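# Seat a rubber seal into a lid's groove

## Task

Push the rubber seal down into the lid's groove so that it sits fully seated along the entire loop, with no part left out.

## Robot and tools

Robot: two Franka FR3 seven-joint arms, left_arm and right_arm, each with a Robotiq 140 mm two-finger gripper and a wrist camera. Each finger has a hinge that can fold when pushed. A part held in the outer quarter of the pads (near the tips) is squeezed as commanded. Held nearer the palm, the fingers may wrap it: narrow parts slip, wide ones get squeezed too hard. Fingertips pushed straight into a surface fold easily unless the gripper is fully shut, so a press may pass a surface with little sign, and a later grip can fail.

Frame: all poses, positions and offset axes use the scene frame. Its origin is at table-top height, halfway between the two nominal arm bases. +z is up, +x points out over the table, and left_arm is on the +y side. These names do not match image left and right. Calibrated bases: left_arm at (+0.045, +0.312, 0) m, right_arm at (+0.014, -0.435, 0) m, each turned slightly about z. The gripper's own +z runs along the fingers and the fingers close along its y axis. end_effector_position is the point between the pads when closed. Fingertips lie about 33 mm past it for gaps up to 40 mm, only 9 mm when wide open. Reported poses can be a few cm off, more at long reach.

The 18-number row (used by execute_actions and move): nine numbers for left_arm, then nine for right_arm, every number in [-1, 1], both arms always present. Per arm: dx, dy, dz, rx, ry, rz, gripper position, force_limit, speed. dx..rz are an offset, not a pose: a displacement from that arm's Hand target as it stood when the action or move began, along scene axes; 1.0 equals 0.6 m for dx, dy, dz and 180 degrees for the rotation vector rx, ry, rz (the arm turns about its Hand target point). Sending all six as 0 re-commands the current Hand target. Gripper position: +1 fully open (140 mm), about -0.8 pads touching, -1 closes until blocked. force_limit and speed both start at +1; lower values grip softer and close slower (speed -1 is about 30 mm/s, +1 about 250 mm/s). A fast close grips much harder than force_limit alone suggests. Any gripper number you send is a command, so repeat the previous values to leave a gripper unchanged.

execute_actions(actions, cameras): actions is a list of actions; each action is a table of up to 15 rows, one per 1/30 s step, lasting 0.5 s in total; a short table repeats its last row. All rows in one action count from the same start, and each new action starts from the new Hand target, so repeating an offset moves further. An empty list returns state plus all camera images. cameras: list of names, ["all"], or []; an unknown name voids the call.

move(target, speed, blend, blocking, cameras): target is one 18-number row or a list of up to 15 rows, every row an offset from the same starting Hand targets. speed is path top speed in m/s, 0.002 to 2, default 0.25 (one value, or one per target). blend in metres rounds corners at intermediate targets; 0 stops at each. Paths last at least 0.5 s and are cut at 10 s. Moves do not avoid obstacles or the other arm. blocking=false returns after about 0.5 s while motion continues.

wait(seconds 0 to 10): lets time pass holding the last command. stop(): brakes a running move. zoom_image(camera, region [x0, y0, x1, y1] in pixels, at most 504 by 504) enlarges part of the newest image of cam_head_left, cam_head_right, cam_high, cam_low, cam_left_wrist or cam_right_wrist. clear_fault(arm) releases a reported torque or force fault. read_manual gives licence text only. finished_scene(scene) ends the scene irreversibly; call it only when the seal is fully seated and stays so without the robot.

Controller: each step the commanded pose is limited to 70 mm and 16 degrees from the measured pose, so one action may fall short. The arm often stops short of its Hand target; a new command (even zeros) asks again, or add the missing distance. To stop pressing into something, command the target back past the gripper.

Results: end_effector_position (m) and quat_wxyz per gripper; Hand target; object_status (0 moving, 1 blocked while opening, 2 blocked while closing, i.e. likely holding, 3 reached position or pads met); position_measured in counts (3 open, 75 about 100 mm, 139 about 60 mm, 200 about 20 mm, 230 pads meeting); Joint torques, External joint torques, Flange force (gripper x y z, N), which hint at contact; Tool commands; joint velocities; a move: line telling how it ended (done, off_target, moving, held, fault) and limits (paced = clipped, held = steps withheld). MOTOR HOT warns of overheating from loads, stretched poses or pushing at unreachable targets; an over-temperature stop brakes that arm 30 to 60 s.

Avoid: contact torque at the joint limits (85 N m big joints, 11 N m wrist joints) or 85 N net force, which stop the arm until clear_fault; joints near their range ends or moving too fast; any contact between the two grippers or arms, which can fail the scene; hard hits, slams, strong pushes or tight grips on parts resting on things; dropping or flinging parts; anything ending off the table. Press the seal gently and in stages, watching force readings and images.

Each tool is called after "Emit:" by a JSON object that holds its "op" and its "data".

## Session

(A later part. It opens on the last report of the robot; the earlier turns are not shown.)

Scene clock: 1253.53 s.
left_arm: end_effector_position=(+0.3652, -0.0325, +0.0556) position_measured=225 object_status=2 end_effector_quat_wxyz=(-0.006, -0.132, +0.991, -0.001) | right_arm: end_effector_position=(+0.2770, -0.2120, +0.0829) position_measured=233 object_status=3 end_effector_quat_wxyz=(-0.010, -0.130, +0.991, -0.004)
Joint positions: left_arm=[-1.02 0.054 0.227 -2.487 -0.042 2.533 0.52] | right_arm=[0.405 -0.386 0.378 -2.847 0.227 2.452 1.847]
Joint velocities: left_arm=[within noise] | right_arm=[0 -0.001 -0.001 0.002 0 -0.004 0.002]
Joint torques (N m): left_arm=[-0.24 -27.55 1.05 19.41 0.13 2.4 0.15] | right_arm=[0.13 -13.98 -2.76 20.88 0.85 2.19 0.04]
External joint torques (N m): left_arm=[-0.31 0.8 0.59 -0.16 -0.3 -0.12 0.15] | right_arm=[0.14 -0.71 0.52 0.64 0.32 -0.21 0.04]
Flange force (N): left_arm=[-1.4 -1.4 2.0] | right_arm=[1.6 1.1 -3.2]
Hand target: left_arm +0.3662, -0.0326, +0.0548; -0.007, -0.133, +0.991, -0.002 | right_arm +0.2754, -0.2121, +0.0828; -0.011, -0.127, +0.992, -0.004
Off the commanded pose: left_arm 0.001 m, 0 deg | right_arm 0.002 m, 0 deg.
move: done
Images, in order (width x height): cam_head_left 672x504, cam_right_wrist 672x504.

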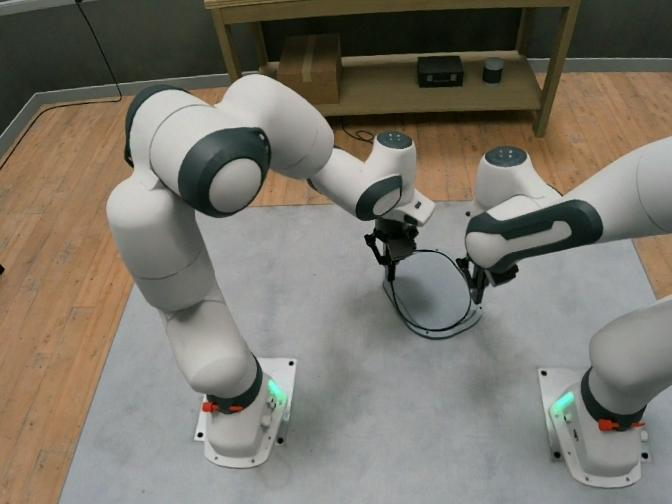

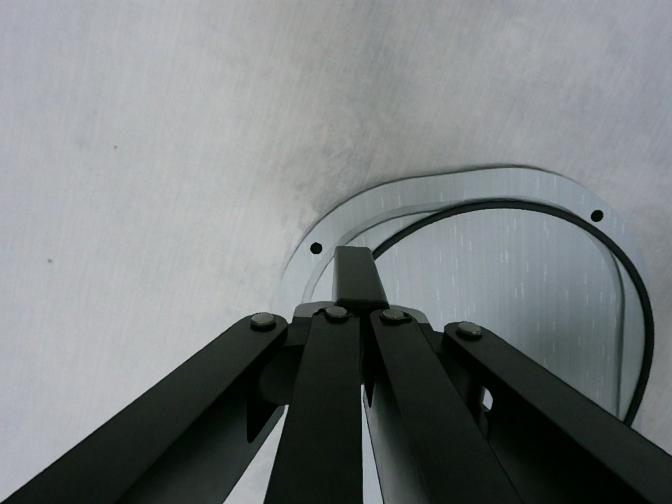

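Emit:
{"op": "move", "data": {"target": [[0,0,0,0,0,0,-1,-1,-1,0.0318,-0.0108,-0.048,0,0,0,-1,-1,0],[0,0,0,0,0,0,-1,-1,-1,0.0318,-0.0108,-0.0672,0,0,0,-1,-1,0],[0,0,0,0,0,0,-1,-1,-1,0.0237,-0.0328,-0.0672,0,0,0,-1,-1,0],[0,0,0,0,0,0,-1,-1,-1,0.026,-0.0265,-0.073,0,0,0,-1,-1,0],[0,0,0,0,0,0,-1,-1,-1,0.026,-0.0265,-0.048,0,0,0,-1,-1,0],[0,0,0,0,0,0,-1,-1,-1,0.0173,0.001,-0.048,0,0,0,-1,-1,0],[0,0,0,0,0,0,-1,-1,-1,0.0173,0.001,-0.0672,0,0,0,-1,-1,0],[0,0,0,0,0,0,-1,-1,-1,0.0025,-0.023,-0.0672,0,0,0,-1,-1,0],[0,0,0,0,0,0,-1,-1,-1,0.006,-0.0173,-0.073,0,0,0,-1,-1,0],[0,0,0,0,0,0,-1,-1,-1,0.006,-0.0173,-0.048,0,0,0,-1,-1,0],[0,0,0,0,0,0,-1,-1,-1,0.0023,0.0138,-0.048,0,0,0,-1,-1,0],[0,0,0,0,0,0,-1,-1,-1,0.0023,0.0138,-0.0672,0,0,0,-1,-1,0],[0,0,0,0,0,0,-1,-1,-1,-0.0173,-0.0108,-0.0672,0,0,0,-1,-1,0],[0,0,0,0,0,0,-1,-1,-1,-0.0132,-0.0057,-0.073,0,0,0,-1,-1,0],[0,0,0,0,0,0,-1,-1,-1,-0.035,0.03,0,0,0,0,-1,-1,0]], "speed": 0.09, "blend": [0.002,0.001,0.001,0,0.002,0.002,0.001,0.001,0,0.002,0.002,0.001,0.001,0,0], "cameras": ["cam_right_wrist","cam_head_left","cam_left_wrist"]}}

Emit:
{"op": "zoom_image", "data": {"camera": "cam_right_wrist", "region": [250, 100, 650, 400]}}

Emit:
{"op": "zoom_image", "data": {"camera": "cam_head_left", "region": [360, 210, 500, 350]}}

Scene clock: 1283.33 s.
left_arm: end_effector_position=(+0.3652, -0.0325, +0.0556) position_measured=225 object_status=2 end_effector_quat_wxyz=(-0.006, -0.132, +0.991, -0.001) | right_arm: end_effector_position=(+0.2555, -0.1949, +0.0822) position_measured=233 object_status=3 end_effector_quat_wxyz=(-0.010, -0.130, +0.992, -0.004)
Joint positions: left_arm=[-1.02 0.054 0.227 -2.487 -0.042 2.533 0.52] | right_arm=[0.449 -0.404 0.419 -2.857 0.262 2.446 1.9]
Joint velocities: left_arm=[within noise] | right_arm=[0 -0.001 0 -0.001 0.001 -0.004 0.006]
Joint torques (N m): left_arm=[-0.19 -27.53 1.04 19.39 0.14 2.4 0.18] | right_arm=[0.21 -13.05 -2.89 21.35 0.87 2.22 0.01]
External joint torques (N m): left_arm=[-0.17 0.76 0.67 -0.17 -0.3 -0.11 0.18] | right_arm=[0.22 -0.67 0.79 1.28 0.34 -0.16 0.01]
Flange force (N): left_arm=[-1.6 -1.1 1.9] | right_arm=[0.3 2.4 -3.3]
Hand target: left_arm +0.3662, -0.0326, +0.0548; -0.007, -0.133, +0.991, -0.002 | right_arm +0.2544, -0.1941, +0.0828; -0.011, -0.127, +0.992, -0.004
Off the commanded pose: left_arm 0.001 m, 0 deg | right_arm 0.001 m, 0 deg.
move: done
Images, in order (width x height): cam_head_left 672x504, cam_left_wrist 672x504, cam_right_wrist 672x504.

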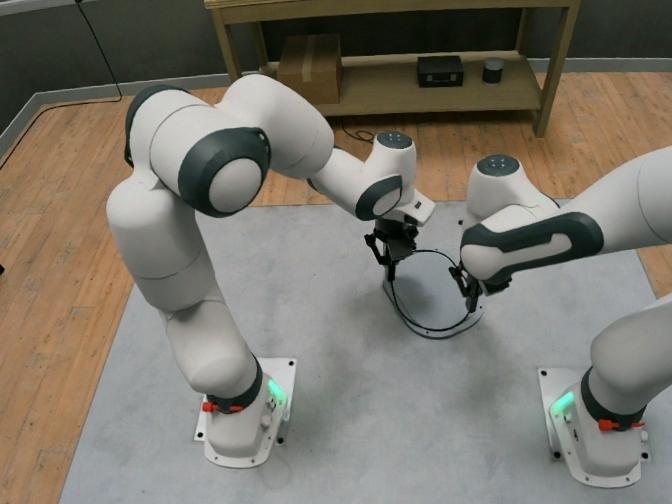

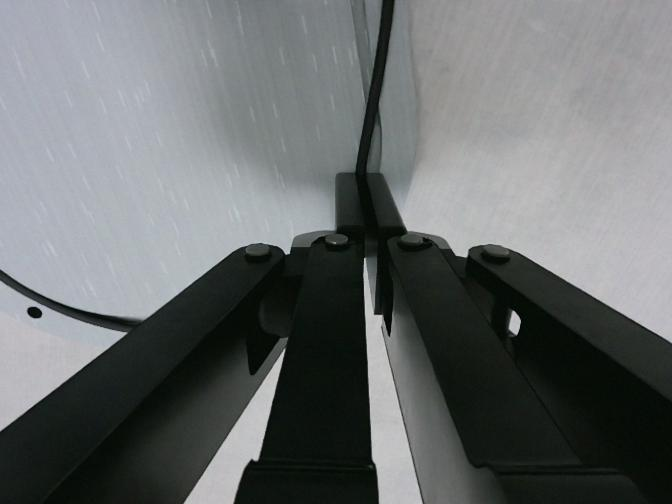

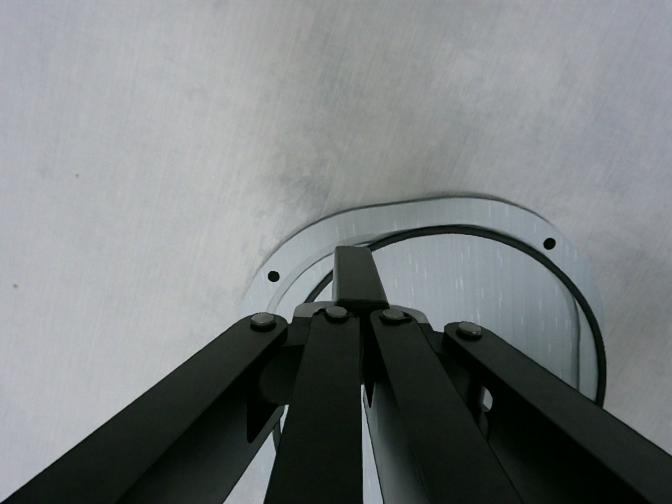

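Scaled by 1.260 from the camera's 672x504 image, which has a finer 960x720 frame.

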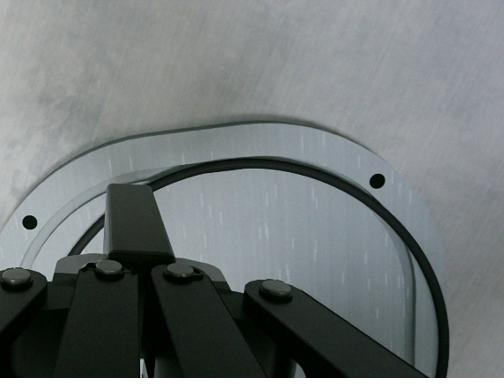

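Scaled by 3.600 from the camera's 672x504 image, which has a finer 960x720 frame.

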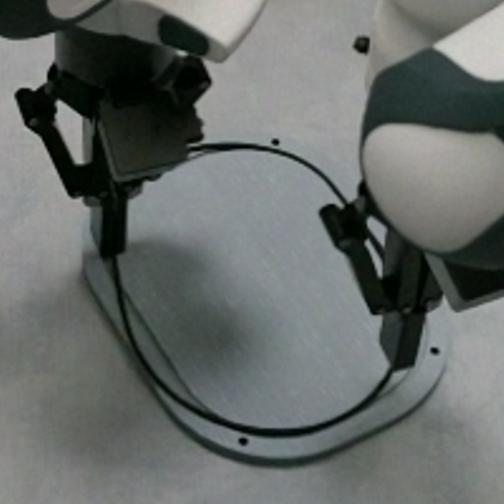

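Emit:
{"op": "move", "data": {"target": [0,0,0,0,0,0,-1,-1,-1,0.06,0.12,0.16,0.012,0,0,-1,-1,0], "speed": 0.2, "cameras": ["cam_right_wrist"]}}

Emit:
{"op": "zoom_image", "data": {"camera": "cam_right_wrist", "region": [150, 100, 550, 400]}}

Scene clock: 1289.33 s.
left_arm: end_effector_position=(+0.3652, -0.0325, +0.0556) position_measured=225 object_status=2 end_effector_quat_wxyz=(-0.006, -0.132, +0.991, -0.001) | right_arm: end_effector_position=(+0.2908, -0.1210, +0.1794) position_measured=233 object_status=3 end_effector_quat_wxyz=(-0.007, -0.129, +0.991, +0.017)
Joint positions: left_arm=[-1.02 0.054 0.227 -2.487 -0.042 2.533 0.52] | right_arm=[0.428 -0.383 0.43 -2.549 0.238 2.194 1.961]
Joint velocities: left_arm=[within noise] | right_arm=[-0.001 0 0.001 0 0.001 -0.004 0.006]
Joint torques (N m): left_arm=[-0.19 -27.52 1.07 19.36 0.14 2.39 0.18] | right_arm=[-0.55 -14.9 -3.67 24.54 0.46 2.25 0.17]
External joint torques (N m): left_arm=[-0.13 0.87 0.74 -0.23 -0.3 -0.12 0.18] | right_arm=[-0.48 0.58 0.87 1.31 -0.26 -0.21 0.16]
Flange force (N): left_arm=[-1.8 -1.2 2.2] | right_arm=[-5.6 4.5 -1.0]
Hand target: left_arm +0.3662, -0.0326, +0.0548; -0.007, -0.133, +0.991, -0.002 | right_arm +0.2904, -0.1221, +0.1788; -0.009, -0.127, +0.992, +0.015
Off the commanded pose: left_arm 0.001 m, 0 deg | right_arm 0.001 m, 0 deg.
move: done
Images, in order (width x height): cam_right_wrist 672x504.

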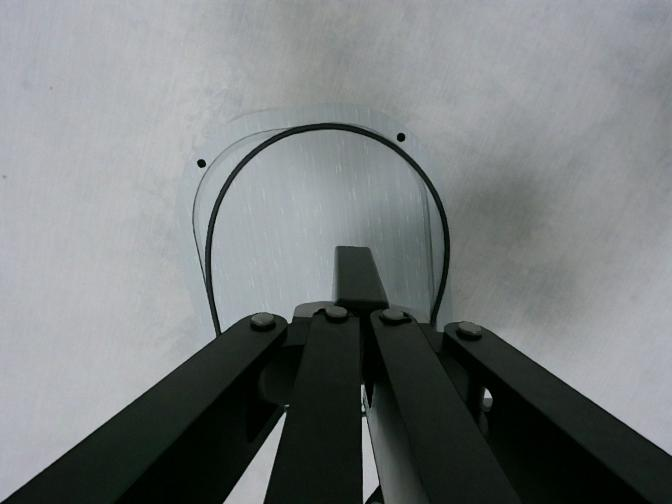

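Scaled by 1.260 from the camera's 672x504 image, which has a finer 960x720 frame.

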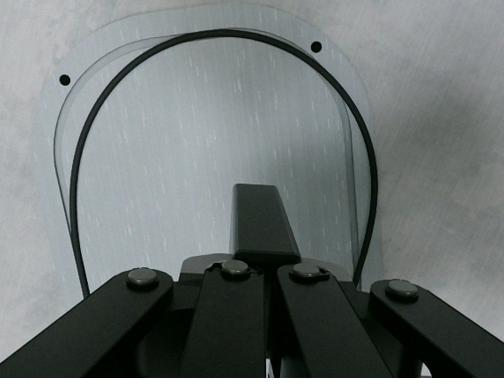

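Emit:
{"op": "move", "data": {"target": [0,0,0,0,0,0,-1,-1,-1,0,0,0,-0.0102,-0.0057,0,-1,-1,0], "cameras": ["cam_right_wrist"]}}

Emit:
{"op": "zoom_image", "data": {"camera": "cam_right_wrist", "region": [150, 100, 500, 350]}}

Scene clock: 1298.67 s.
left_arm: end_effector_position=(+0.3652, -0.0325, +0.0556) position_measured=225 object_status=2 end_effector_quat_wxyz=(-0.006, -0.132, +0.991, -0.001) | right_arm: end_effector_position=(+0.2905, -0.1211, +0.1793) position_measured=233 object_status=3 end_effector_quat_wxyz=(-0.001, -0.129, +0.992, +0.000)
Joint positions: left_arm=[-1.02 0.054 0.227 -2.487 -0.042 2.533 0.52] | right_arm=[0.411 -0.378 0.466 -2.538 0.206 2.185 1.998]
Joint velocities: left_arm=[within noise] | right_arm=[0 0.002 0 0 0 0 0.008]
Joint torques (N m): left_arm=[-0.19 -27.53 1.02 19.38 0.15 2.4 0.15] | right_arm=[-0.43 -14.57 -3.98 24.48 0.33 2.2 0.03]
External joint torques (N m): left_arm=[-0.14 0.91 0.68 -0.25 -0.29 -0.13 0.15] | right_arm=[-0.51 0.6 0.69 1.36 -0.37 -0.23 0.03]
Flange force (N): left_arm=[-1.7 -1.2 2.2] | right_arm=[-6.1 4.2 -1.3]
Hand target: left_arm +0.3662, -0.0326, +0.0548; -0.007, -0.133, +0.991, -0.002 | right_arm +0.2904, -0.1221, +0.1788; -0.002, -0.127, +0.992, -0.002
Off the commanded pose: left_arm 0.001 m, 0 deg | right_arm 0.001 m, 0 deg.
move: done
Images, in order (width x height): cam_right_wrist 672x504.

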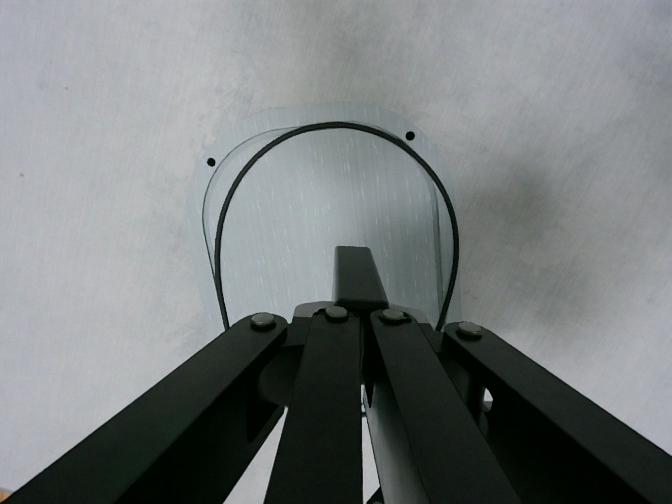

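Scaled by 1.440 from the camera's 672x504 image, which has a finer 960x720 frame.

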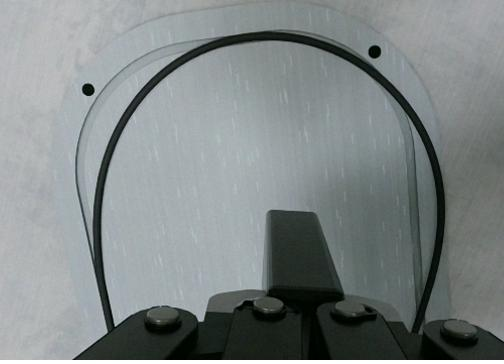

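Emit:
{"op": "move", "data": {"target": [[0,0,0,0,0,0,-1,-1,-1,-0.101,-0.0267,-0.2,0,0,0,-1,-1,0],[0,0,0,0,0,0,-1,-1,-1,-0.101,-0.0267,-0.233,0,0,0,-1,-1,0],[0,0,0,0,0,0,-1,-1,-1,-0.101,-0.0267,-0.208,0,0,0,-1,-1,0],[0,0,0,0,0,0,-1,-1,-1,-0.0943,-0.0457,-0.208,0,0,0,-1,-1,0],[0,0,0,0,0,0,-1,-1,-1,-0.0943,-0.0457,-0.233,0,0,0,-1,-1,0],[0,0,0,0,0,0,-1,-1,-1,-0.0943,-0.0457,-0.208,0,0,0,-1,-1,0],[0,0,0,0,0,0,-1,-1,-1,-0.0782,-0.0615,-0.208,0,0,0,-1,-1,0],[0,0,0,0,0,0,-1,-1,-1,-0.0782,-0.0615,-0.2272,0,0,0,-1,-1,0],[0,0,0,0,0,0,-1,-1,-1,-0.094,-0.0665,-0.2272,0,0,0,-1,-1,0],[0,0,0,0,0,0,-1,-1,-1,-0.0877,-0.0645,-0.233,0,0,0,-1,-1,0],[0,0,0,0,0,0,-1,-1,-1,0,0,-0.05,0,0,0,-1,-1,0]], "speed": 0.12, "blend": [0.003,0,0.002,0.002,0,0.002,0.002,0.001,0.001,0,0], "cameras": ["cam_right_wrist"]}}

Emit:
{"op": "zoom_image", "data": {"camera": "cam_right_wrist", "region": [130, 60, 530, 360]}}

Scene clock: 1329.30 s.
left_arm: end_effector_position=(+0.3652, -0.0325, +0.0556) position_measured=225 object_status=2 end_effector_quat_wxyz=(-0.006, -0.132, +0.991, -0.001) | right_arm: end_effector_position=(+0.2217, -0.1450, +0.0448) position_measured=233 object_status=3 end_effector_quat_wxyz=(-0.016, -0.136, +0.991, -0.011)
Joint positions: left_arm=[-1.02 0.054 0.227 -2.487 -0.042 2.533 0.52] | right_arm=[0.438 -0.232 0.599 -2.814 0.259 2.568 2.057]
Joint torques (N m): left_arm=[-0.16 -27.52 1.04 19.39 0.14 2.38 0.18] | right_arm=[-0.67 -12.52 -2.79 18.46 0.34 3.27 -0.04]
External joint torques (N m): left_arm=[-0.17 0.72 0.64 -0.08 -0.29 -0.11 0.18] | right_arm=[-0.66 2.08 0.26 0.19 -0.11 0.91 -0.04]
External joint torques when the fault began: right_arm=[-2.32 13.05 1.17 -3.94 -0.06 5.21 0.02]
Flange force (N): left_arm=[-1.7 -1.3 1.8] | right_arm=[-8.1 4.8 11.8]
Flange force when the fault began (N): right_arm=[-33.4 19.8 72.0]
Hand target: left_arm +0.3662, -0.0326, +0.0548; -0.007, -0.133, +0.991, -0.002 | right_arm +0.2217, -0.1450, +0.0448; -0.016, -0.136, +0.991, -0.011 (not the last commanded pose)
Tool commands: left_gripper/position=-1.0 left_gripper/force_limit=-1.0 left_gripper/speed=-1.0 right_gripper/position=-1.0 right_gripper/force_limit=-1.0 right_gripper/speed=+0.003922
Off the commanded pose: left_arm 0.001 m, 0 deg | right_arm 0.127 m, 2 deg.
FORCE FAULT: contact force on the right arm reached its limit, and that arm stopped. The contact can be on any part of that arm, not only on its tool. That arm's remaining commands of this call were not run. That arm is still stopped at the end of this call. While its stop runs, that arm takes no new command, but execute_actions still moves its gripper.
CLEAR FAULT: the right arm stays stopped (Reflex) until you call clear_fault(arm="right_arm").
move: fault (right_arm); path passed 2 of 11 targets
Images, in order (width x height): cam_right_wrist 672x504.

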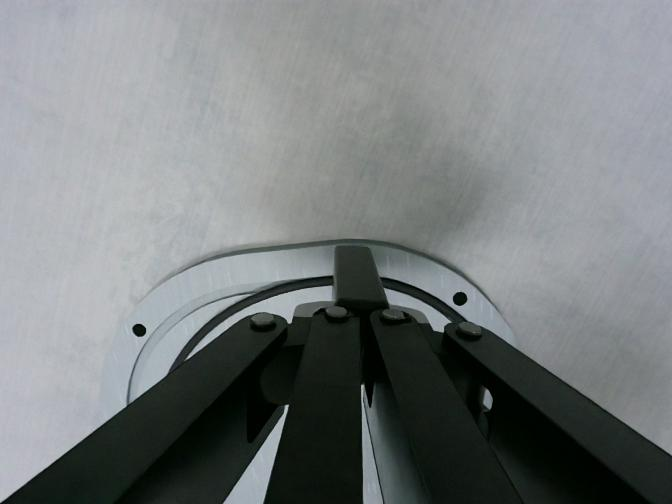

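Scaled by 1.260 from the camera's 672x504 image, which has a finer 960x720 frame.

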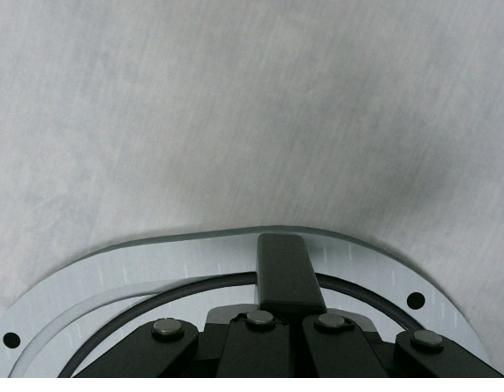

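Emit:
{"op": "clear_fault", "data": {"arm": "right_arm"}}

Emit:
{"op": "move", "data": {"target": [0,0,0,0,0,0,-1,-1,-1,0.0135,0.0115,0.05,0.0083,-0.0091,0,-1,-1,0], "speed": 0.1, "cameras": ["cam_right_wrist"]}}

Emit:
{"op": "zoom_image", "data": {"camera": "cam_right_wrist", "region": [130, 160, 530, 460]}}

Scene clock: 1337.17 s.
left_arm: end_effector_position=(+0.3652, -0.0325, +0.0556) position_measured=225 object_status=2 end_effector_quat_wxyz=(-0.006, -0.132, +0.991, -0.001) | right_arm: end_effector_position=(+0.2217, -0.1450, +0.0448) position_measured=233 object_status=3 end_effector_quat_wxyz=(-0.016, -0.136, +0.991, -0.011)
Joint positions: left_arm=[-1.02 0.054 0.227 -2.487 -0.042 2.533 0.52] | right_arm=[0.438 -0.232 0.599 -2.814 0.259 2.568 2.057]
Joint torques (N m): left_arm=[-0.14 -27.52 1.05 19.39 0.14 2.39 0.18] | right_arm=[-0.67 -12.57 -2.76 18.44 0.33 3.27 -0.14]
External joint torques (N m): left_arm=[-0.01 0.73 0.79 -0.15 -0.3 -0.12 0.18] | right_arm=[-0.66 1.95 0.28 0.26 -0.11 0.93 -0.13]
Flange force (N): left_arm=[-1.9 -1.0 1.8] | right_arm=[-8.0 4.5 11.3]
Hand target: left_arm +0.3662, -0.0326, +0.0548; -0.007, -0.133, +0.991, -0.002 | right_arm +0.2217, -0.1450, +0.0448; -0.016, -0.136, +0.991, -0.011 (not the last commanded pose)
Tool commands: left_gripper/position=-1.0 left_gripper/force_limit=-1.0 left_gripper/speed=-1.0 right_gripper/position=-1.0 right_gripper/force_limit=-1.0 right_gripper/speed=+0.003922
Off the commanded pose: left_arm 0.001 m, 0 deg | right_arm 0.127 m, 2 deg.
FORCE FAULT, CONTINUED: the right arm's stop, for the force fault that an earlier result reported, is over. The call counts as one of the actions that you can send in this scene. That arm's target is now where it stood when the stop ended, not its last command. That arm accepts commands again.
CLEAR FAULT: your call cleared the right arm's force fault. If the contact force or a joint's load stays at its limit, that arm stops again.

Scene clock: 1338.23 s.
left_arm: end_effector_position=(+0.3652, -0.0325, +0.0556) position_measured=225 object_status=2 end_effector_quat_wxyz=(-0.006, -0.132, +0.991, -0.001) | right_arm: end_effector_position=(+0.2306, -0.1380, +0.0744) position_measured=233 object_status=3 end_effector_quat_wxyz=(+0.001, -0.135, +0.991, +0.000)
Joint positions: left_arm=[-1.02 0.054 0.227 -2.487 -0.042 2.533 0.52] | right_arm=[0.473 -0.325 0.562 -2.804 0.289 2.508 2.035]
Joint velocities: left_arm=[within noise] | right_arm=[0 0 -0.002 0 0 -0.005 -0.003]
Joint torques (N m): left_arm=[-0.21 -27.48 1.05 19.4 0.13 2.39 0.17] | right_arm=[0.19 -13.95 -3.79 20.44 0.7 2.15 -0.33]
External joint torques (N m): left_arm=[-0.25 0.75 0.62 -0.09 -0.29 -0.11 0.17] | right_arm=[0.18 -0.46 0.25 0.65 0.18 -0.34 -0.33]
Flange force (N): left_arm=[-1.6 -1.4 1.9] | right_arm=[0.8 -0.3 -3.5]
Hand target: left_arm +0.3662, -0.0326, +0.0548; -0.007, -0.133, +0.991, -0.002 | right_arm +0.2298, -0.1381, +0.0748; +0.000, -0.136, +0.991, +0.000
Off the commanded pose: left_arm 0.001 m, 0 deg | right_arm 0.001 m, 0 deg.
move: done
Images, in order (width x height): cam_right_wrist 672x504.

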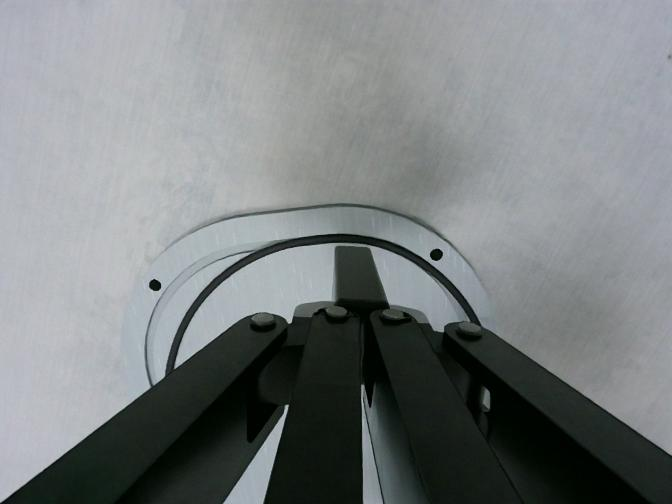

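Scaled by 1.260 from the camera's 672x504 image, which has a finer 960x720 frame.

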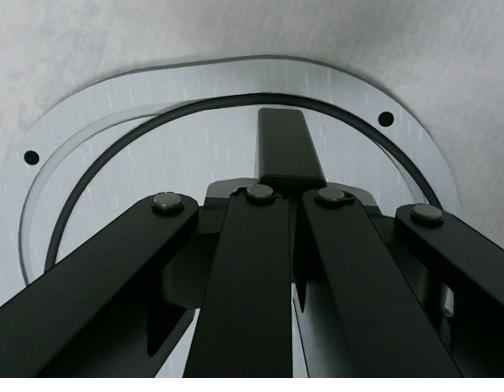

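Emit:
{"op": "move", "data": {"target": [[0,0,0,0,0,0,-1,-1,-1,0.0182,-0.0477,-0.0313,0,0,0,-1,-1,0],[0,0,0,0,0,0,-1,-1,-1,0.0182,-0.0477,-0.0505,0,0,0,-1,-1,0],[0,0,0,0,0,0,-1,-1,-1,0.0042,-0.0532,-0.0505,0,0,0,-1,-1,0],[0,0,0,0,0,0,-1,-1,-1,0.0103,-0.0507,-0.0555,0,0,0,-1,-1,0],[0,0,0,0,0,0,-1,-1,-1,0.0103,-0.0507,-0.0313,0,0,0,-1,-1,0],[0,0,0,0,0,0,-1,-1,-1,0.0325,-0.0613,-0.0313,0,0,0,-1,-1,0],[0,0,0,0,0,0,-1,-1,-1,0.0325,-0.0613,-0.0505,0,0,0,-1,-1,0],[0,0,0,0,0,0,-1,-1,-1,0.015,-0.0713,-0.0505,0,0,0,-1,-1,0],[0,0,0,0,0,0,-1,-1,-1,0.0208,-0.068,-0.0555,0,0,0,-1,-1,0],[0,0,0,0,0,0,-1,-1,-1,0.0208,-0.068,-0.0313,0,0,0,-1,-1,0],[0,0,0,0,0,0,-1,-1,-1,0.0495,-0.0765,-0.0313,0,0,0,-1,-1,0],[0,0,0,0,0,0,-1,-1,-1,0.0495,-0.0765,-0.0505,0,0,0,-1,-1,0],[0,0,0,0,0,0,-1,-1,-1,0.032,-0.0918,-0.0505,0,0,0,-1,-1,0],[0,0,0,0,0,0,-1,-1,-1,0.037,-0.0875,-0.0555,0,0,0,-1,-1,0],[0,0,0,0,0,0,-1,-1,-1,0.04,-0.03,0.04,0,0,0,-1,-1,0]], "speed": 0.09, "blend": [0.002,0.001,0.001,0,0.002,0.002,0.001,0.001,0,0.002,0.002,0.001,0.001,0,0], "cameras": ["cam_right_wrist"]}}

Emit:
{"op": "zoom_image", "data": {"camera": "cam_right_wrist", "region": [130, 160, 530, 460]}}

Scene clock: 1369.00 s.
left_arm: end_effector_position=(+0.3652, -0.0325, +0.0556) position_measured=225 object_status=2 end_effector_quat_wxyz=(-0.006, -0.132, +0.991, -0.001) | right_arm: end_effector_position=(+0.2545, -0.1565, +0.0981) position_measured=233 object_status=3 end_effector_quat_wxyz=(+0.001, -0.138, +0.990, +0.000)
Joint positions: left_arm=[-1.02 0.054 0.227 -2.487 -0.042 2.533 0.52] | right_arm=[0.468 -0.382 0.47 -2.785 0.259 2.426 1.963]
Joint velocities: left_arm=[within noise] | right_arm=[-0.001 -0.001 0.001 0 0 -0.004 0.004]
Joint torques (N m): left_arm=[-0.15 -27.54 1.04 19.36 0.13 2.39 0.15] | right_arm=[-0.07 -13.97 -3.34 22.08 0.59 2.19 0.15]
External joint torques (N m): left_arm=[-0.18 0.89 0.62 -0.28 -0.3 -0.13 0.15] | right_arm=[-0.09 -0.64 0.74 1.3 0.02 -0.28 0.15]
Flange force (N): left_arm=[-1.5 -1.2 2.2] | right_arm=[-1.0 2.6 -3.3]
Hand target: left_arm +0.3662, -0.0326, +0.0548; -0.007, -0.133, +0.991, -0.002 | right_arm +0.2538, -0.1561, +0.0988; +0.000, -0.136, +0.991, +0.000
Off the commanded pose: left_arm 0.001 m, 0 deg | right_arm 0.001 m, 0 deg.
move: done
Images, in order (width x height): cam_right_wrist 672x504.

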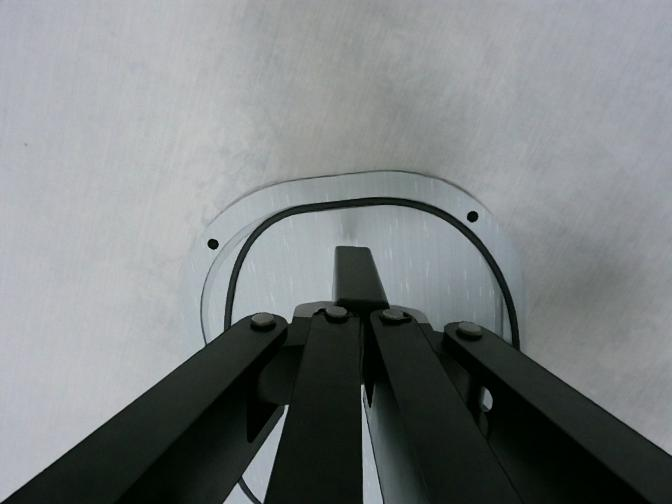

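Scaled by 1.260 from the camera's 672x504 image, which has a finer 960x720 frame.

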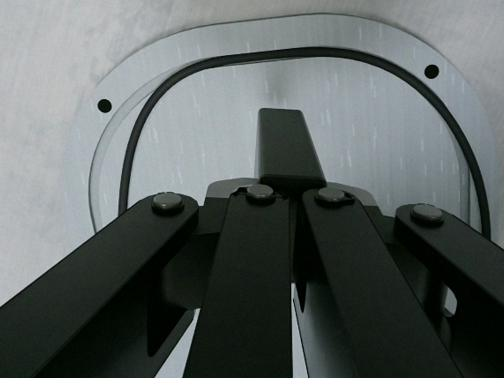

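Emit:
{"op": "move", "data": {"target": [[0,0,0,0,0,0,-1,-1,-1,0.0095,-0.0465,-0.0713,0,0,0,-1,-1,0],[0,0,0,0,0,0,-1,-1,-1,0.0095,-0.0465,-0.0908,0,0,0,-1,-1,0],[0,0,0,0,0,0,-1,-1,-1,-0.008,-0.0618,-0.0908,0,0,0,-1,-1,0],[0,0,0,0,0,0,-1,-1,-1,-0.003,-0.0575,-0.0955,0,0,0,-1,-1,0],[0,0,0,0,0,0,-1,-1,-1,-0.003,-0.0575,-0.0713,0,0,0,-1,-1,0],[0,0,0,0,0,0,-1,-1,-1,0.0322,-0.0582,-0.0713,0,0,0,-1,-1,0],[0,0,0,0,0,0,-1,-1,-1,0.0322,-0.0582,-0.0908,0,0,0,-1,-1,0],[0,0,0,0,0,0,-1,-1,-1,0.0135,-0.0815,-0.0908,0,0,0,-1,-1,0],[0,0,0,0,0,0,-1,-1,-1,0.0177,-0.0763,-0.0955,0,0,0,-1,-1,0],[0,0,0,0,0,0,-1,-1,-1,0.0177,-0.0763,-0.0713,0,0,0,-1,-1,0],[0,0,0,0,0,0,-1,-1,-1,0.0503,-0.0625,-0.0713,0,0,0,-1,-1,0],[0,0,0,0,0,0,-1,-1,-1,0.0503,-0.0625,-0.0908,0,0,0,-1,-1,0],[0,0,0,0,0,0,-1,-1,-1,0.0318,-0.0923,-0.0908,0,0,0,-1,-1,0],[0,0,0,0,0,0,-1,-1,-1,0.0353,-0.0867,-0.0955,0,0,0,-1,-1,0],[0,0,0,0,0,0,-1,-1,-1,0.08,0.03,0.06,0,0,0,-1,-1,0]], "speed": 0.1, "blend": [0.002,0.001,0.001,0,0.002,0.002,0.001,0.001,0,0.002,0.002,0.001,0.001,0,0], "cameras": ["cam_right_wrist","cam_head_left"]}}

Emit:
{"op": "zoom_image", "data": {"camera": "cam_right_wrist", "region": [130, 60, 530, 360]}}

Emit:
{"op": "zoom_image", "data": {"camera": "cam_head_left", "region": [360, 210, 500, 350]}}

Scene clock: 1389.97 s.
left_arm: end_effector_position=(+0.3652, -0.0325, +0.0556) position_measured=225 object_status=2 end_effector_quat_wxyz=(-0.006, -0.132, +0.991, -0.001) | right_arm: end_effector_position=(+0.3022, -0.1372, +0.1353) position_measured=233 object_status=3 end_effector_quat_wxyz=(+0.001, -0.138, +0.990, +0.002)
Joint positions: left_arm=[-1.02 0.054 0.227 -2.487 -0.042 2.533 0.52] | right_arm=[0.399 -0.312 0.45 -2.614 0.187 2.327 1.954]
Joint velocities: left_arm=[within noise] | right_arm=[0 -0.001 0 0.001 0 -0.003 0.006]
Joint torques (N m): left_arm=[-0.16 -27.5 1.05 19.36 0.14 2.39 0.19] | right_arm=[-0.55 -16.2 -2.96 23.43 0.35 2.12 0.1]
External joint torques (N m): left_arm=[-0.23 0.87 0.59 -0.14 -0.28 -0.11 0.19] | right_arm=[-0.63 0.47 0.65 1.29 -0.28 -0.35 0.1]
Flange force (N): left_arm=[-1.7 -1.5 2.2] | right_arm=[-5.8 3.6 -0.9]
Hand target: left_arm +0.3662, -0.0326, +0.0548; -0.007, -0.133, +0.991, -0.002 | right_arm +0.3018, -0.1381, +0.1348; +0.000, -0.136, +0.991, +0.000
Off the commanded pose: left_arm 0.001 m, 0 deg | right_arm 0.001 m, 0 deg.
move: done
Images, in order (width x height): cam_head_left 672x504, cam_right_wrist 672x504.

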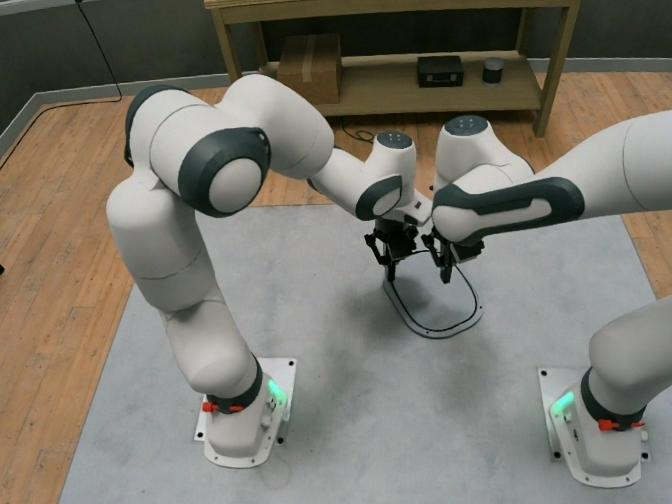

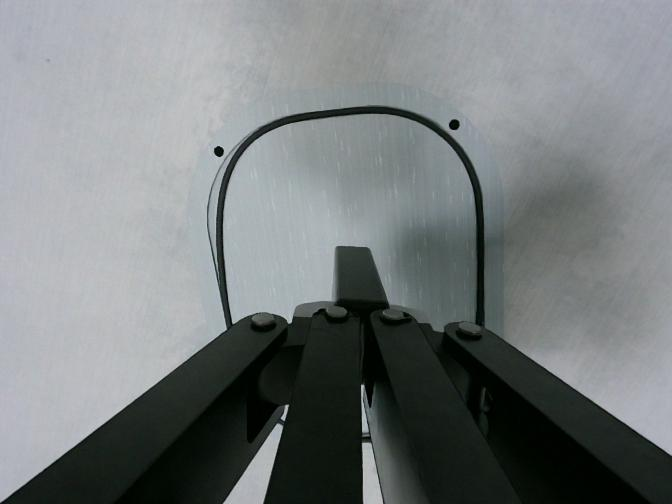

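Scaled by 1.260 from the camera's 672x504 image, which has a finer 960x720 frame.

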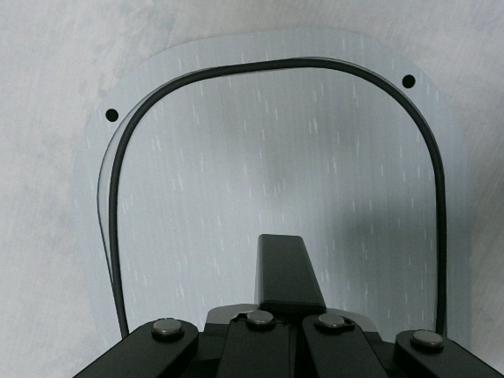

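Scaled by 3.600 from the camera's 672x504 image, which has a finer 960x720 frame.

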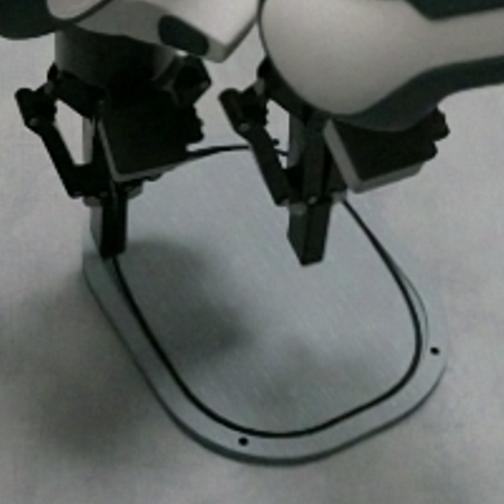

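Emit:
{"op": "move", "data": {"target": [[0,0,0,0,0,0,-1,-1,-1,-0.0125,-0.1295,-0.12,0,0,0,-1,-1,0],[0,0,0,0,0,0,-1,-1,-1,-0.0125,-0.1295,-0.1522,0,0,0,-1,-1,0],[0,0,0,0,0,0,-1,-1,-1,-0.0175,-0.1453,-0.1522,0,0,0,-1,-1,0],[0,0,0,0,0,0,-1,-1,-1,-0.0155,-0.139,-0.1563,0,0,0,-1,-1,0],[0,0,0,0,0,0,-1,-1,-1,-0.0155,-0.139,-0.1313,0,0,0,-1,-1,0],[0,0,0,0,0,0,-1,-1,-1,0.0038,-0.1312,-0.1313,0,0,0,-1,-1,0],[0,0,0,0,0,0,-1,-1,-1,0.0038,-0.1312,-0.1522,0,0,0,-1,-1,0],[0,0,0,0,0,0,-1,-1,-1,0.0038,-0.1512,-0.1522,0,0,0,-1,-1,0],[0,0,0,0,0,0,-1,-1,-1,0.0038,-0.1445,-0.1563,0,0,0,-1,-1,0],[0,0,0,0,0,0,-1,-1,-1,0.0038,-0.1445,-0.1313,0,0,0,-1,-1,0],[0,0,0,0,0,0,-1,-1,-1,0.0228,-0.1263,-0.1313,0,0,0,-1,-1,0],[0,0,0,0,0,0,-1,-1,-1,0.0228,-0.1263,-0.1522,0,0,0,-1,-1,0],[0,0,0,0,0,0,-1,-1,-1,0.0263,-0.1495,-0.1522,0,0,0,-1,-1,0],[0,0,0,0,0,0,-1,-1,-1,0.0253,-0.1428,-0.1563,0,0,0,-1,-1,0],[0,0,0,0,0,0,-1,-1,-1,0.05,-0.09,-0.06,0,0,0,-1,-1,0]], "speed": 0.11, "blend": [0.005,0.001,0.001,0,0.002,0.002,0.001,0.001,0,0.002,0.002,0.001,0.001,0,0], "cameras": ["cam_right_wrist"]}}

Emit:
{"op": "zoom_image", "data": {"camera": "cam_right_wrist", "region": [180, 0, 580, 300]}}

Scene clock: 1417.07 s.
left_arm: end_effector_position=(+0.3652, -0.0325, +0.0556) position_measured=225 object_status=2 end_effector_quat_wxyz=(-0.006, -0.132, +0.991, -0.001) | right_arm: end_effector_position=(+0.3328, -0.1929, +0.0983) position_measured=233 object_status=3 end_effector_quat_wxyz=(+0.001, -0.138, +0.990, +0.000)
Joint positions: left_arm=[-1.02 0.054 0.227 -2.487 -0.042 2.533 0.52] | right_arm=[0.355 -0.259 0.352 -2.692 0.136 2.445 1.844]
Joint velocities: left_arm=[within noise] | right_arm=[0 -0.001 -0.001 0 0 -0.005 0.003]
Joint torques (N m): left_arm=[-0.21 -27.51 1.09 19.47 0.16 2.39 0.18] | right_arm=[-0.06 -18.41 -1.53 22.12 0.83 2.11 0.04]
External joint torques (N m): left_arm=[-0.19 0.88 0.71 -0.17 -0.27 -0.13 0.18] | right_arm=[-0.04 -0.29 0.87 1.24 0.28 -0.35 0.04]
Flange force (N): left_arm=[-1.8 -1.4 2.1] | right_arm=[-2.1 2.5 -2.7]
Hand target: left_arm +0.3662, -0.0326, +0.0548; -0.007, -0.133, +0.991, -0.002 | right_arm +0.3318, -0.1921, +0.0988; +0.000, -0.136, +0.991, +0.000
Off the commanded pose: left_arm 0.001 m, 0 deg | right_arm 0.001 m, 0 deg.
move: done
Images, in order (width x height): cam_right_wrist 672x504.

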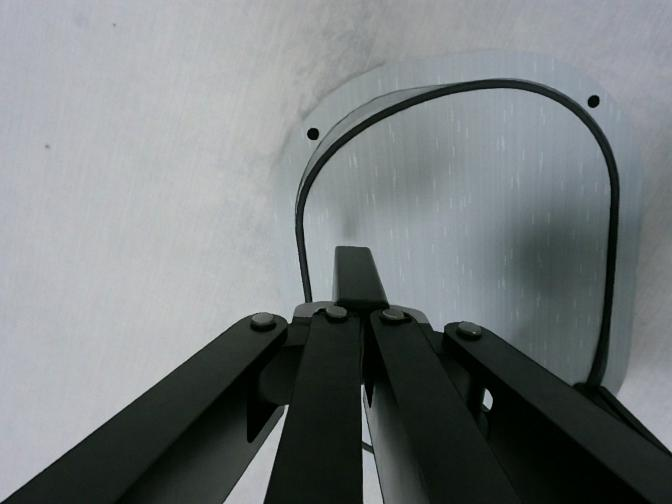

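Scaled by 1.260 from the camera's 672x504 image, which has a finer 960x720 frame.

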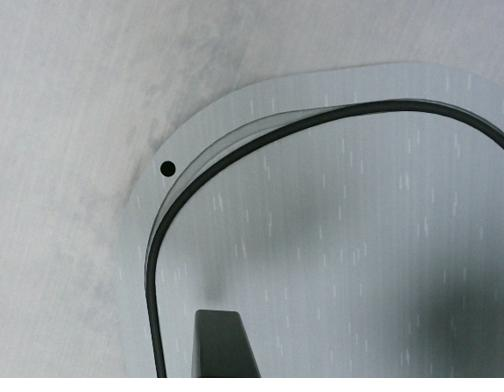

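Emit:
{"op": "move", "data": {"target": [[0,0,0,0,0,0,-1,-1,-1,-0.1172,-0.0078,-0.0713,0,0,0,-1,-1,0],[0,0,0,0,0,0,-1,-1,-1,-0.1172,-0.0078,-0.0908,0,0,0,-1,-1,0],[0,0,0,0,0,0,-1,-1,-1,-0.1297,-0.0188,-0.0908,0,0,0,-1,-1,0],[0,0,0,0,0,0,-1,-1,-1,-0.1258,-0.0155,-0.096,0,0,0,-1,-1,0],[0,0,0,0,0,0,-1,-1,-1,-0.1258,-0.0155,-0.0713,0,0,0,-1,-1,0],[0,0,0,0,0,0,-1,-1,-1,-0.0737,-0.0405,-0.0713,0,0,0,-1,-1,0],[0,0,0,0,0,0,-1,-1,-1,-0.0737,-0.0405,-0.0908,0,0,0,-1,-1,0],[0,0,0,0,0,0,-1,-1,-1,-0.0812,-0.0553,-0.0908,0,0,0,-1,-1,0],[0,0,0,0,0,0,-1,-1,-1,-0.0788,-0.0508,-0.096,0,0,0,-1,-1,0],[0,0,0,0,0,0,-1,-1,-1,-0.0788,-0.0508,-0.0713,0,0,0,-1,-1,0],[0,0,0,0,0,0,-1,-1,-1,-0.0922,-0.0263,-0.0713,0,0,0,-1,-1,0],[0,0,0,0,0,0,-1,-1,-1,-0.0922,-0.0263,-0.0908,0,0,0,-1,-1,0],[0,0,0,0,0,0,-1,-1,-1,-0.1052,-0.0415,-0.0908,0,0,0,-1,-1,0],[0,0,0,0,0,0,-1,-1,-1,-0.1018,-0.0377,-0.096,0,0,0,-1,-1,0],[0,0,0,0,0,0,-1,-1,-1,-0.0018,0.08,0.06,0,0,0,-1,-1,0]], "speed": 0.12, "blend": [0.005,0.001,0.001,0,0.002,0.002,0.001,0.001,0,0.002,0.002,0.001,0.001,0,0], "cameras": ["cam_right_wrist","cam_head_left"]}}

Emit:
{"op": "zoom_image", "data": {"camera": "cam_right_wrist", "region": [180, 60, 580, 360]}}

Emit:
{"op": "zoom_image", "data": {"camera": "cam_head_left", "region": [360, 210, 500, 350]}}

Scene clock: 1444.07 s.
left_arm: end_effector_position=(+0.3652, -0.0325, +0.0556) position_measured=225 object_status=2 end_effector_quat_wxyz=(-0.006, -0.132, +0.991, -0.001) | right_arm: end_effector_position=(+0.3296, -0.1474, +0.1270) position_measured=233 object_status=3 end_effector_quat_wxyz=(+0.011, -0.143, +0.990, +0.008)
Joint positions: left_arm=[-1.02 0.054 0.227 -2.487 -0.042 2.533 0.52] | right_arm=[0.379 -0.267 0.41 -2.611 0.155 2.387 1.907]
Joint torques (N m): left_arm=[-0.16 -27.47 1.05 19.38 0.14 2.4 0.18] | right_arm=[-0.11 -18.34 -2.41 22.39 0.59 2.58 -0.14]
External joint torques (N m): left_arm=[-0.23 0.94 0.59 -0.24 -0.29 -0.12 0.18] | right_arm=[-0.13 -0.14 0.5 0.56 -0.01 0.07 -0.14]
Flange force (N): left_arm=[-1.6 -1.4 2.4] | right_arm=[-1.2 0.9 -0.4]
Hand target: left_arm +0.3662, -0.0326, +0.0548; -0.007, -0.133, +0.991, -0.002 | right_arm +0.3296, -0.1473, +0.1266; +0.012, -0.143, +0.990, +0.009 (not the last commanded pose)
Off the commanded pose: left_arm 0.001 m, 0 deg | right_arm 0.009 m, 2 deg.
move: held (right_arm; a check stopped the path); limits=held
pose unreachable (right arm): on one or more control steps of this call, first in action 0 (counted from 0), this arm could not follow its commanded pose, so it was not sent that pose on those steps. It may still have moved: this result reports where it is.
cause: moving toward the commanded pose would bring a part of the arm too close to another arm (this arm's gripper and a part of the left arm just beyond its joint 7 (wrist roll), 20 mm apart when this arm was first held).
Images, in order (width x height): cam_head_left 672x504, cam_right_wrist 672x504.

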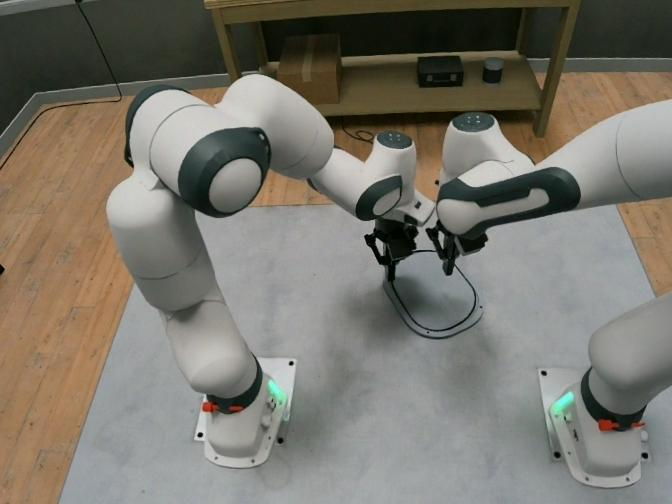

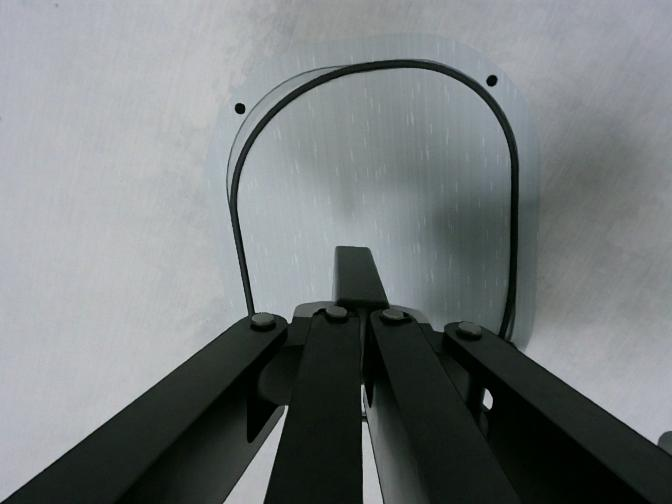

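Scaled by 1.260 from the camera's 672x504 image, which has a finer 960x720 frame.

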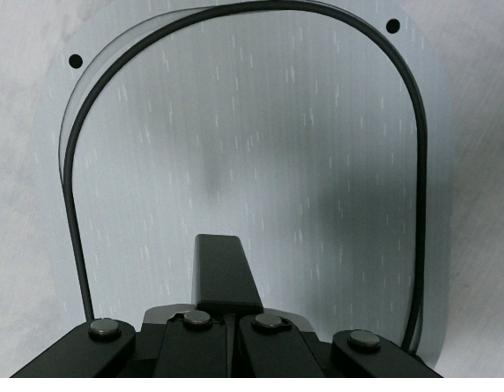

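Scaled by 3.600 from the camera's 672x504 image, which has a finer 960x720 frame.

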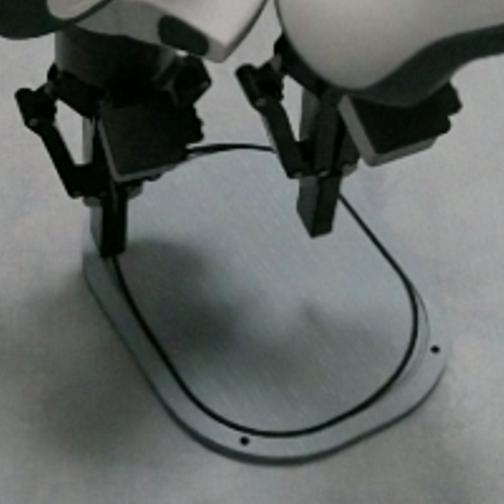

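Emit:
{"op": "move", "data": {"target": [0,0,0,0,0,0,-1,-1,-1,-0.03,-0.04,0,-0.0068,0.0067,0,-0.5,-1,0], "speed": 0.15}}

Emit:
{"op": "move", "data": {"target": [0,0,0,0,0,0,-1,-1,-1,-0.0627,-0.066,-0.06,0,0,-0.2,-0.5,-1,0], "speed": 0.15, "cameras": ["cam_right_wrist"]}}

Scene clock: 1457.10 s.
left_arm: end_effector_position=(+0.3652, -0.0325, +0.0556) position_measured=225 object_status=2 end_effector_quat_wxyz=(-0.006, -0.132, +0.991, -0.001) | right_arm: end_effector_position=(+0.3131, -0.1709, +0.1268) position_measured=192 object_status=3 end_effector_quat_wxyz=(+0.002, -0.142, +0.990, -0.001)
Joint positions: left_arm=[-1.02 0.054 0.227 -2.487 -0.042 2.533 0.52] | right_arm=[0.393 -0.335 0.385 -2.668 0.17 2.351 1.883]
Joint velocities: left_arm=[within noise] | right_arm=[0 0 0 0 -0.001 -0.003 -0.006]
Joint torques (N m): left_arm=[-0.22 -27.55 1.05 19.36 0.15 2.39 0.17] | right_arm=[0.3 -17.06 -2.9 22.34 0.86 2.16 -0.27]
External joint torques (N m): left_arm=[-0.12 0.87 0.76 -0.24 -0.29 -0.13 0.17] | right_arm=[0.25 -0.71 0.39 0.38 0.25 -0.31 -0.27]
Flange force (N): left_arm=[-1.8 -1.1 2.1] | right_arm=[2.0 -0.3 -3.0]
Hand target: left_arm +0.3662, -0.0326, +0.0548; -0.007, -0.133, +0.991, -0.002 | right_arm +0.3116, -0.1713, +0.1266; +0.000, -0.143, +0.990, +0.000
Off the commanded pose: left_arm 0.001 m, 0 deg | right_arm 0.002 m, 0 deg.
move: done

Scene clock: 1460.33 s.
left_arm: end_effector_position=(+0.3652, -0.0325, +0.0556) position_measured=225 object_status=2 end_effector_quat_wxyz=(-0.006, -0.132, +0.991, -0.001) | right_arm: end_effector_position=(+0.2733, -0.2110, +0.0903) position_measured=192 object_status=3 end_effector_quat_wxyz=(-0.001, +0.166, +0.986, -0.002)
Joint positions: left_arm=[-1.02 0.054 0.227 -2.487 -0.042 2.533 0.52] | right_arm=[0.247 -0.468 0.574 -2.855 0.378 2.414 2.344]
Joint velocities: left_arm=[within noise] | right_arm=[-0.001 0 -0.001 0 0.001 0 0.006]
Joint torques (N m): left_arm=[-0.19 -27.49 1.06 19.38 0.15 2.39 0.16] | right_arm=[-0.48 -10.28 -4.64 20.84 0.95 2.49 0.03]
External joint torques (N m): left_arm=[-0.22 0.92 0.64 -0.26 -0.28 -0.13 0.16] | right_arm=[-0.48 -0.46 0.87 0.48 0.35 0.02 0.03]
Flange force (N): left_arm=[-1.6 -1.3 2.3] | right_arm=[0.6 1.5 -0.5]
Hand target: left_arm +0.3662, -0.0326, +0.0548; -0.007, -0.133, +0.991, -0.002 | right_arm +0.2739, -0.2109, +0.0906; +0.000, +0.170, +0.985, +0.000
Off the commanded pose: left_arm 0.001 m, 0 deg | right_arm 0.001 m, 1 deg.
move: done
Images, in order (width x height): cam_right_wrist 672x504.

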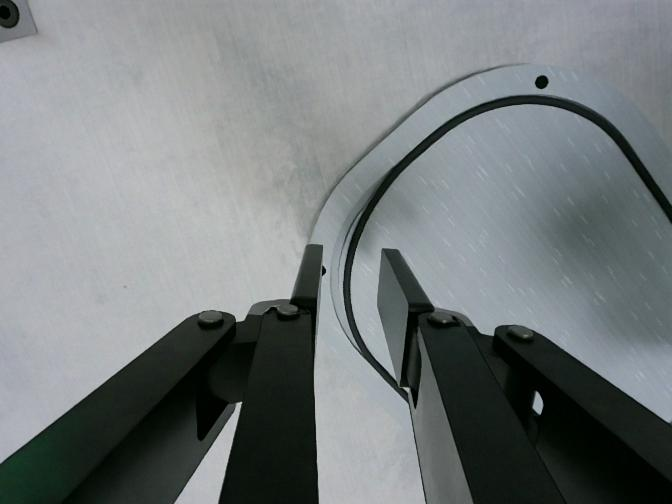

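Emit:
{"op": "move", "data": {"target": [[0,0,0,0,0,0,-1,-1,-1,0,0,-0.0785,0,0,0,-0.55,-1,0],[0,0,0,0,0,0,-1,-1,-1,0,0,-0.078,0,0,0,-1,-1,-1],[0,0,0,0,0,0,-1,-1,-1,-0.0065,-0.018,-0.076,0,0,0,-1,-1,-1],[0,0,0,0,0,0,-1,-1,-1,-0.004,-0.011,-0.079,0,0,0,-1,-1,-1],[0,0,0,0,0,0,-1,-1,-1,-0.004,-0.011,-0.079,0,0,0,-0.65,-1,-1],[0,0,0,0,0,0,-1,-1,-1,-0.004,-0.011,-0.06,0,0,0,-0.65,-1,-1],[0,0,0,0,0,0,-1,-1,-1,-0.004,-0.011,-0.059,0,0,0,-1,-1,0],[0,0,0,0,0,0,-1,-1,-1,-0.004,-0.011,-0.0825,0,0,0,-1,-1,0],[0,0,0,0,0,0,-1,-1,-1,0,0,0.01,0,0,0,-1,-1,0]], "speed": 0.08, "cameras": ["cam_right_wrist"]}}

Emit:
{"op": "zoom_image", "data": {"camera": "cam_right_wrist", "region": [280, 40, 580, 260]}}

Scene clock: 1478.10 s.
left_arm: end_effector_position=(+0.3652, -0.0325, +0.0556) position_measured=225 object_status=2 end_effector_quat_wxyz=(-0.006, -0.132, +0.991, -0.001) | right_arm: end_effector_position=(+0.2743, -0.2107, +0.0960) position_measured=233 object_status=3 end_effector_quat_wxyz=(+0.000, +0.172, +0.985, +0.001)
Joint positions: left_arm=[-1.02 0.054 0.227 -2.487 -0.042 2.533 0.52] | right_arm=[0.247 -0.486 0.569 -2.852 0.382 2.397 2.35]
Joint velocities: left_arm=[within noise] | right_arm=[-0.001 -0.001 -0.001 0.001 0.002 -0.004 0.001]
Joint torques (N m): left_arm=[-0.18 -27.52 1.07 19.4 0.15 2.38 0.18] | right_arm=[-0.08 -10.02 -5.39 21.51 0.61 2.25 -0.23]
External joint torques (N m): left_arm=[-0.13 0.79 0.72 -0.14 -0.28 -0.12 0.18] | right_arm=[-0.08 -0.56 0.28 1 -0.01 -0.21 -0.23]
Flange force (N): left_arm=[-1.8 -1.3 1.9] | right_arm=[-0.3 0.8 -3.1]
Hand target: left_arm +0.3662, -0.0326, +0.0548; -0.007, -0.133, +0.991, -0.002 | right_arm +0.2739, -0.2109, +0.0966; +0.000, +0.170, +0.985, +0.000
Off the commanded pose: left_arm 0.001 m, 0 deg | right_arm 0.001 m, 0 deg.
move: done
Images, in order (width x height): cam_right_wrist 672x504.

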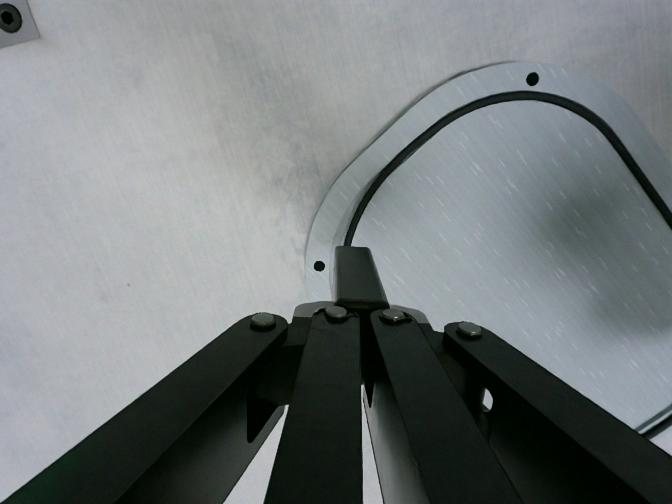

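Scaled by 1.680 from the camera's 672x504 image, which has a finer 960x720 frame.

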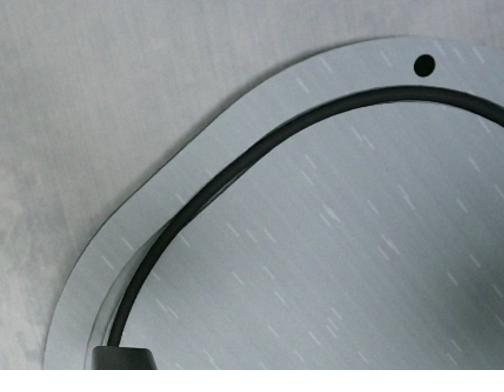

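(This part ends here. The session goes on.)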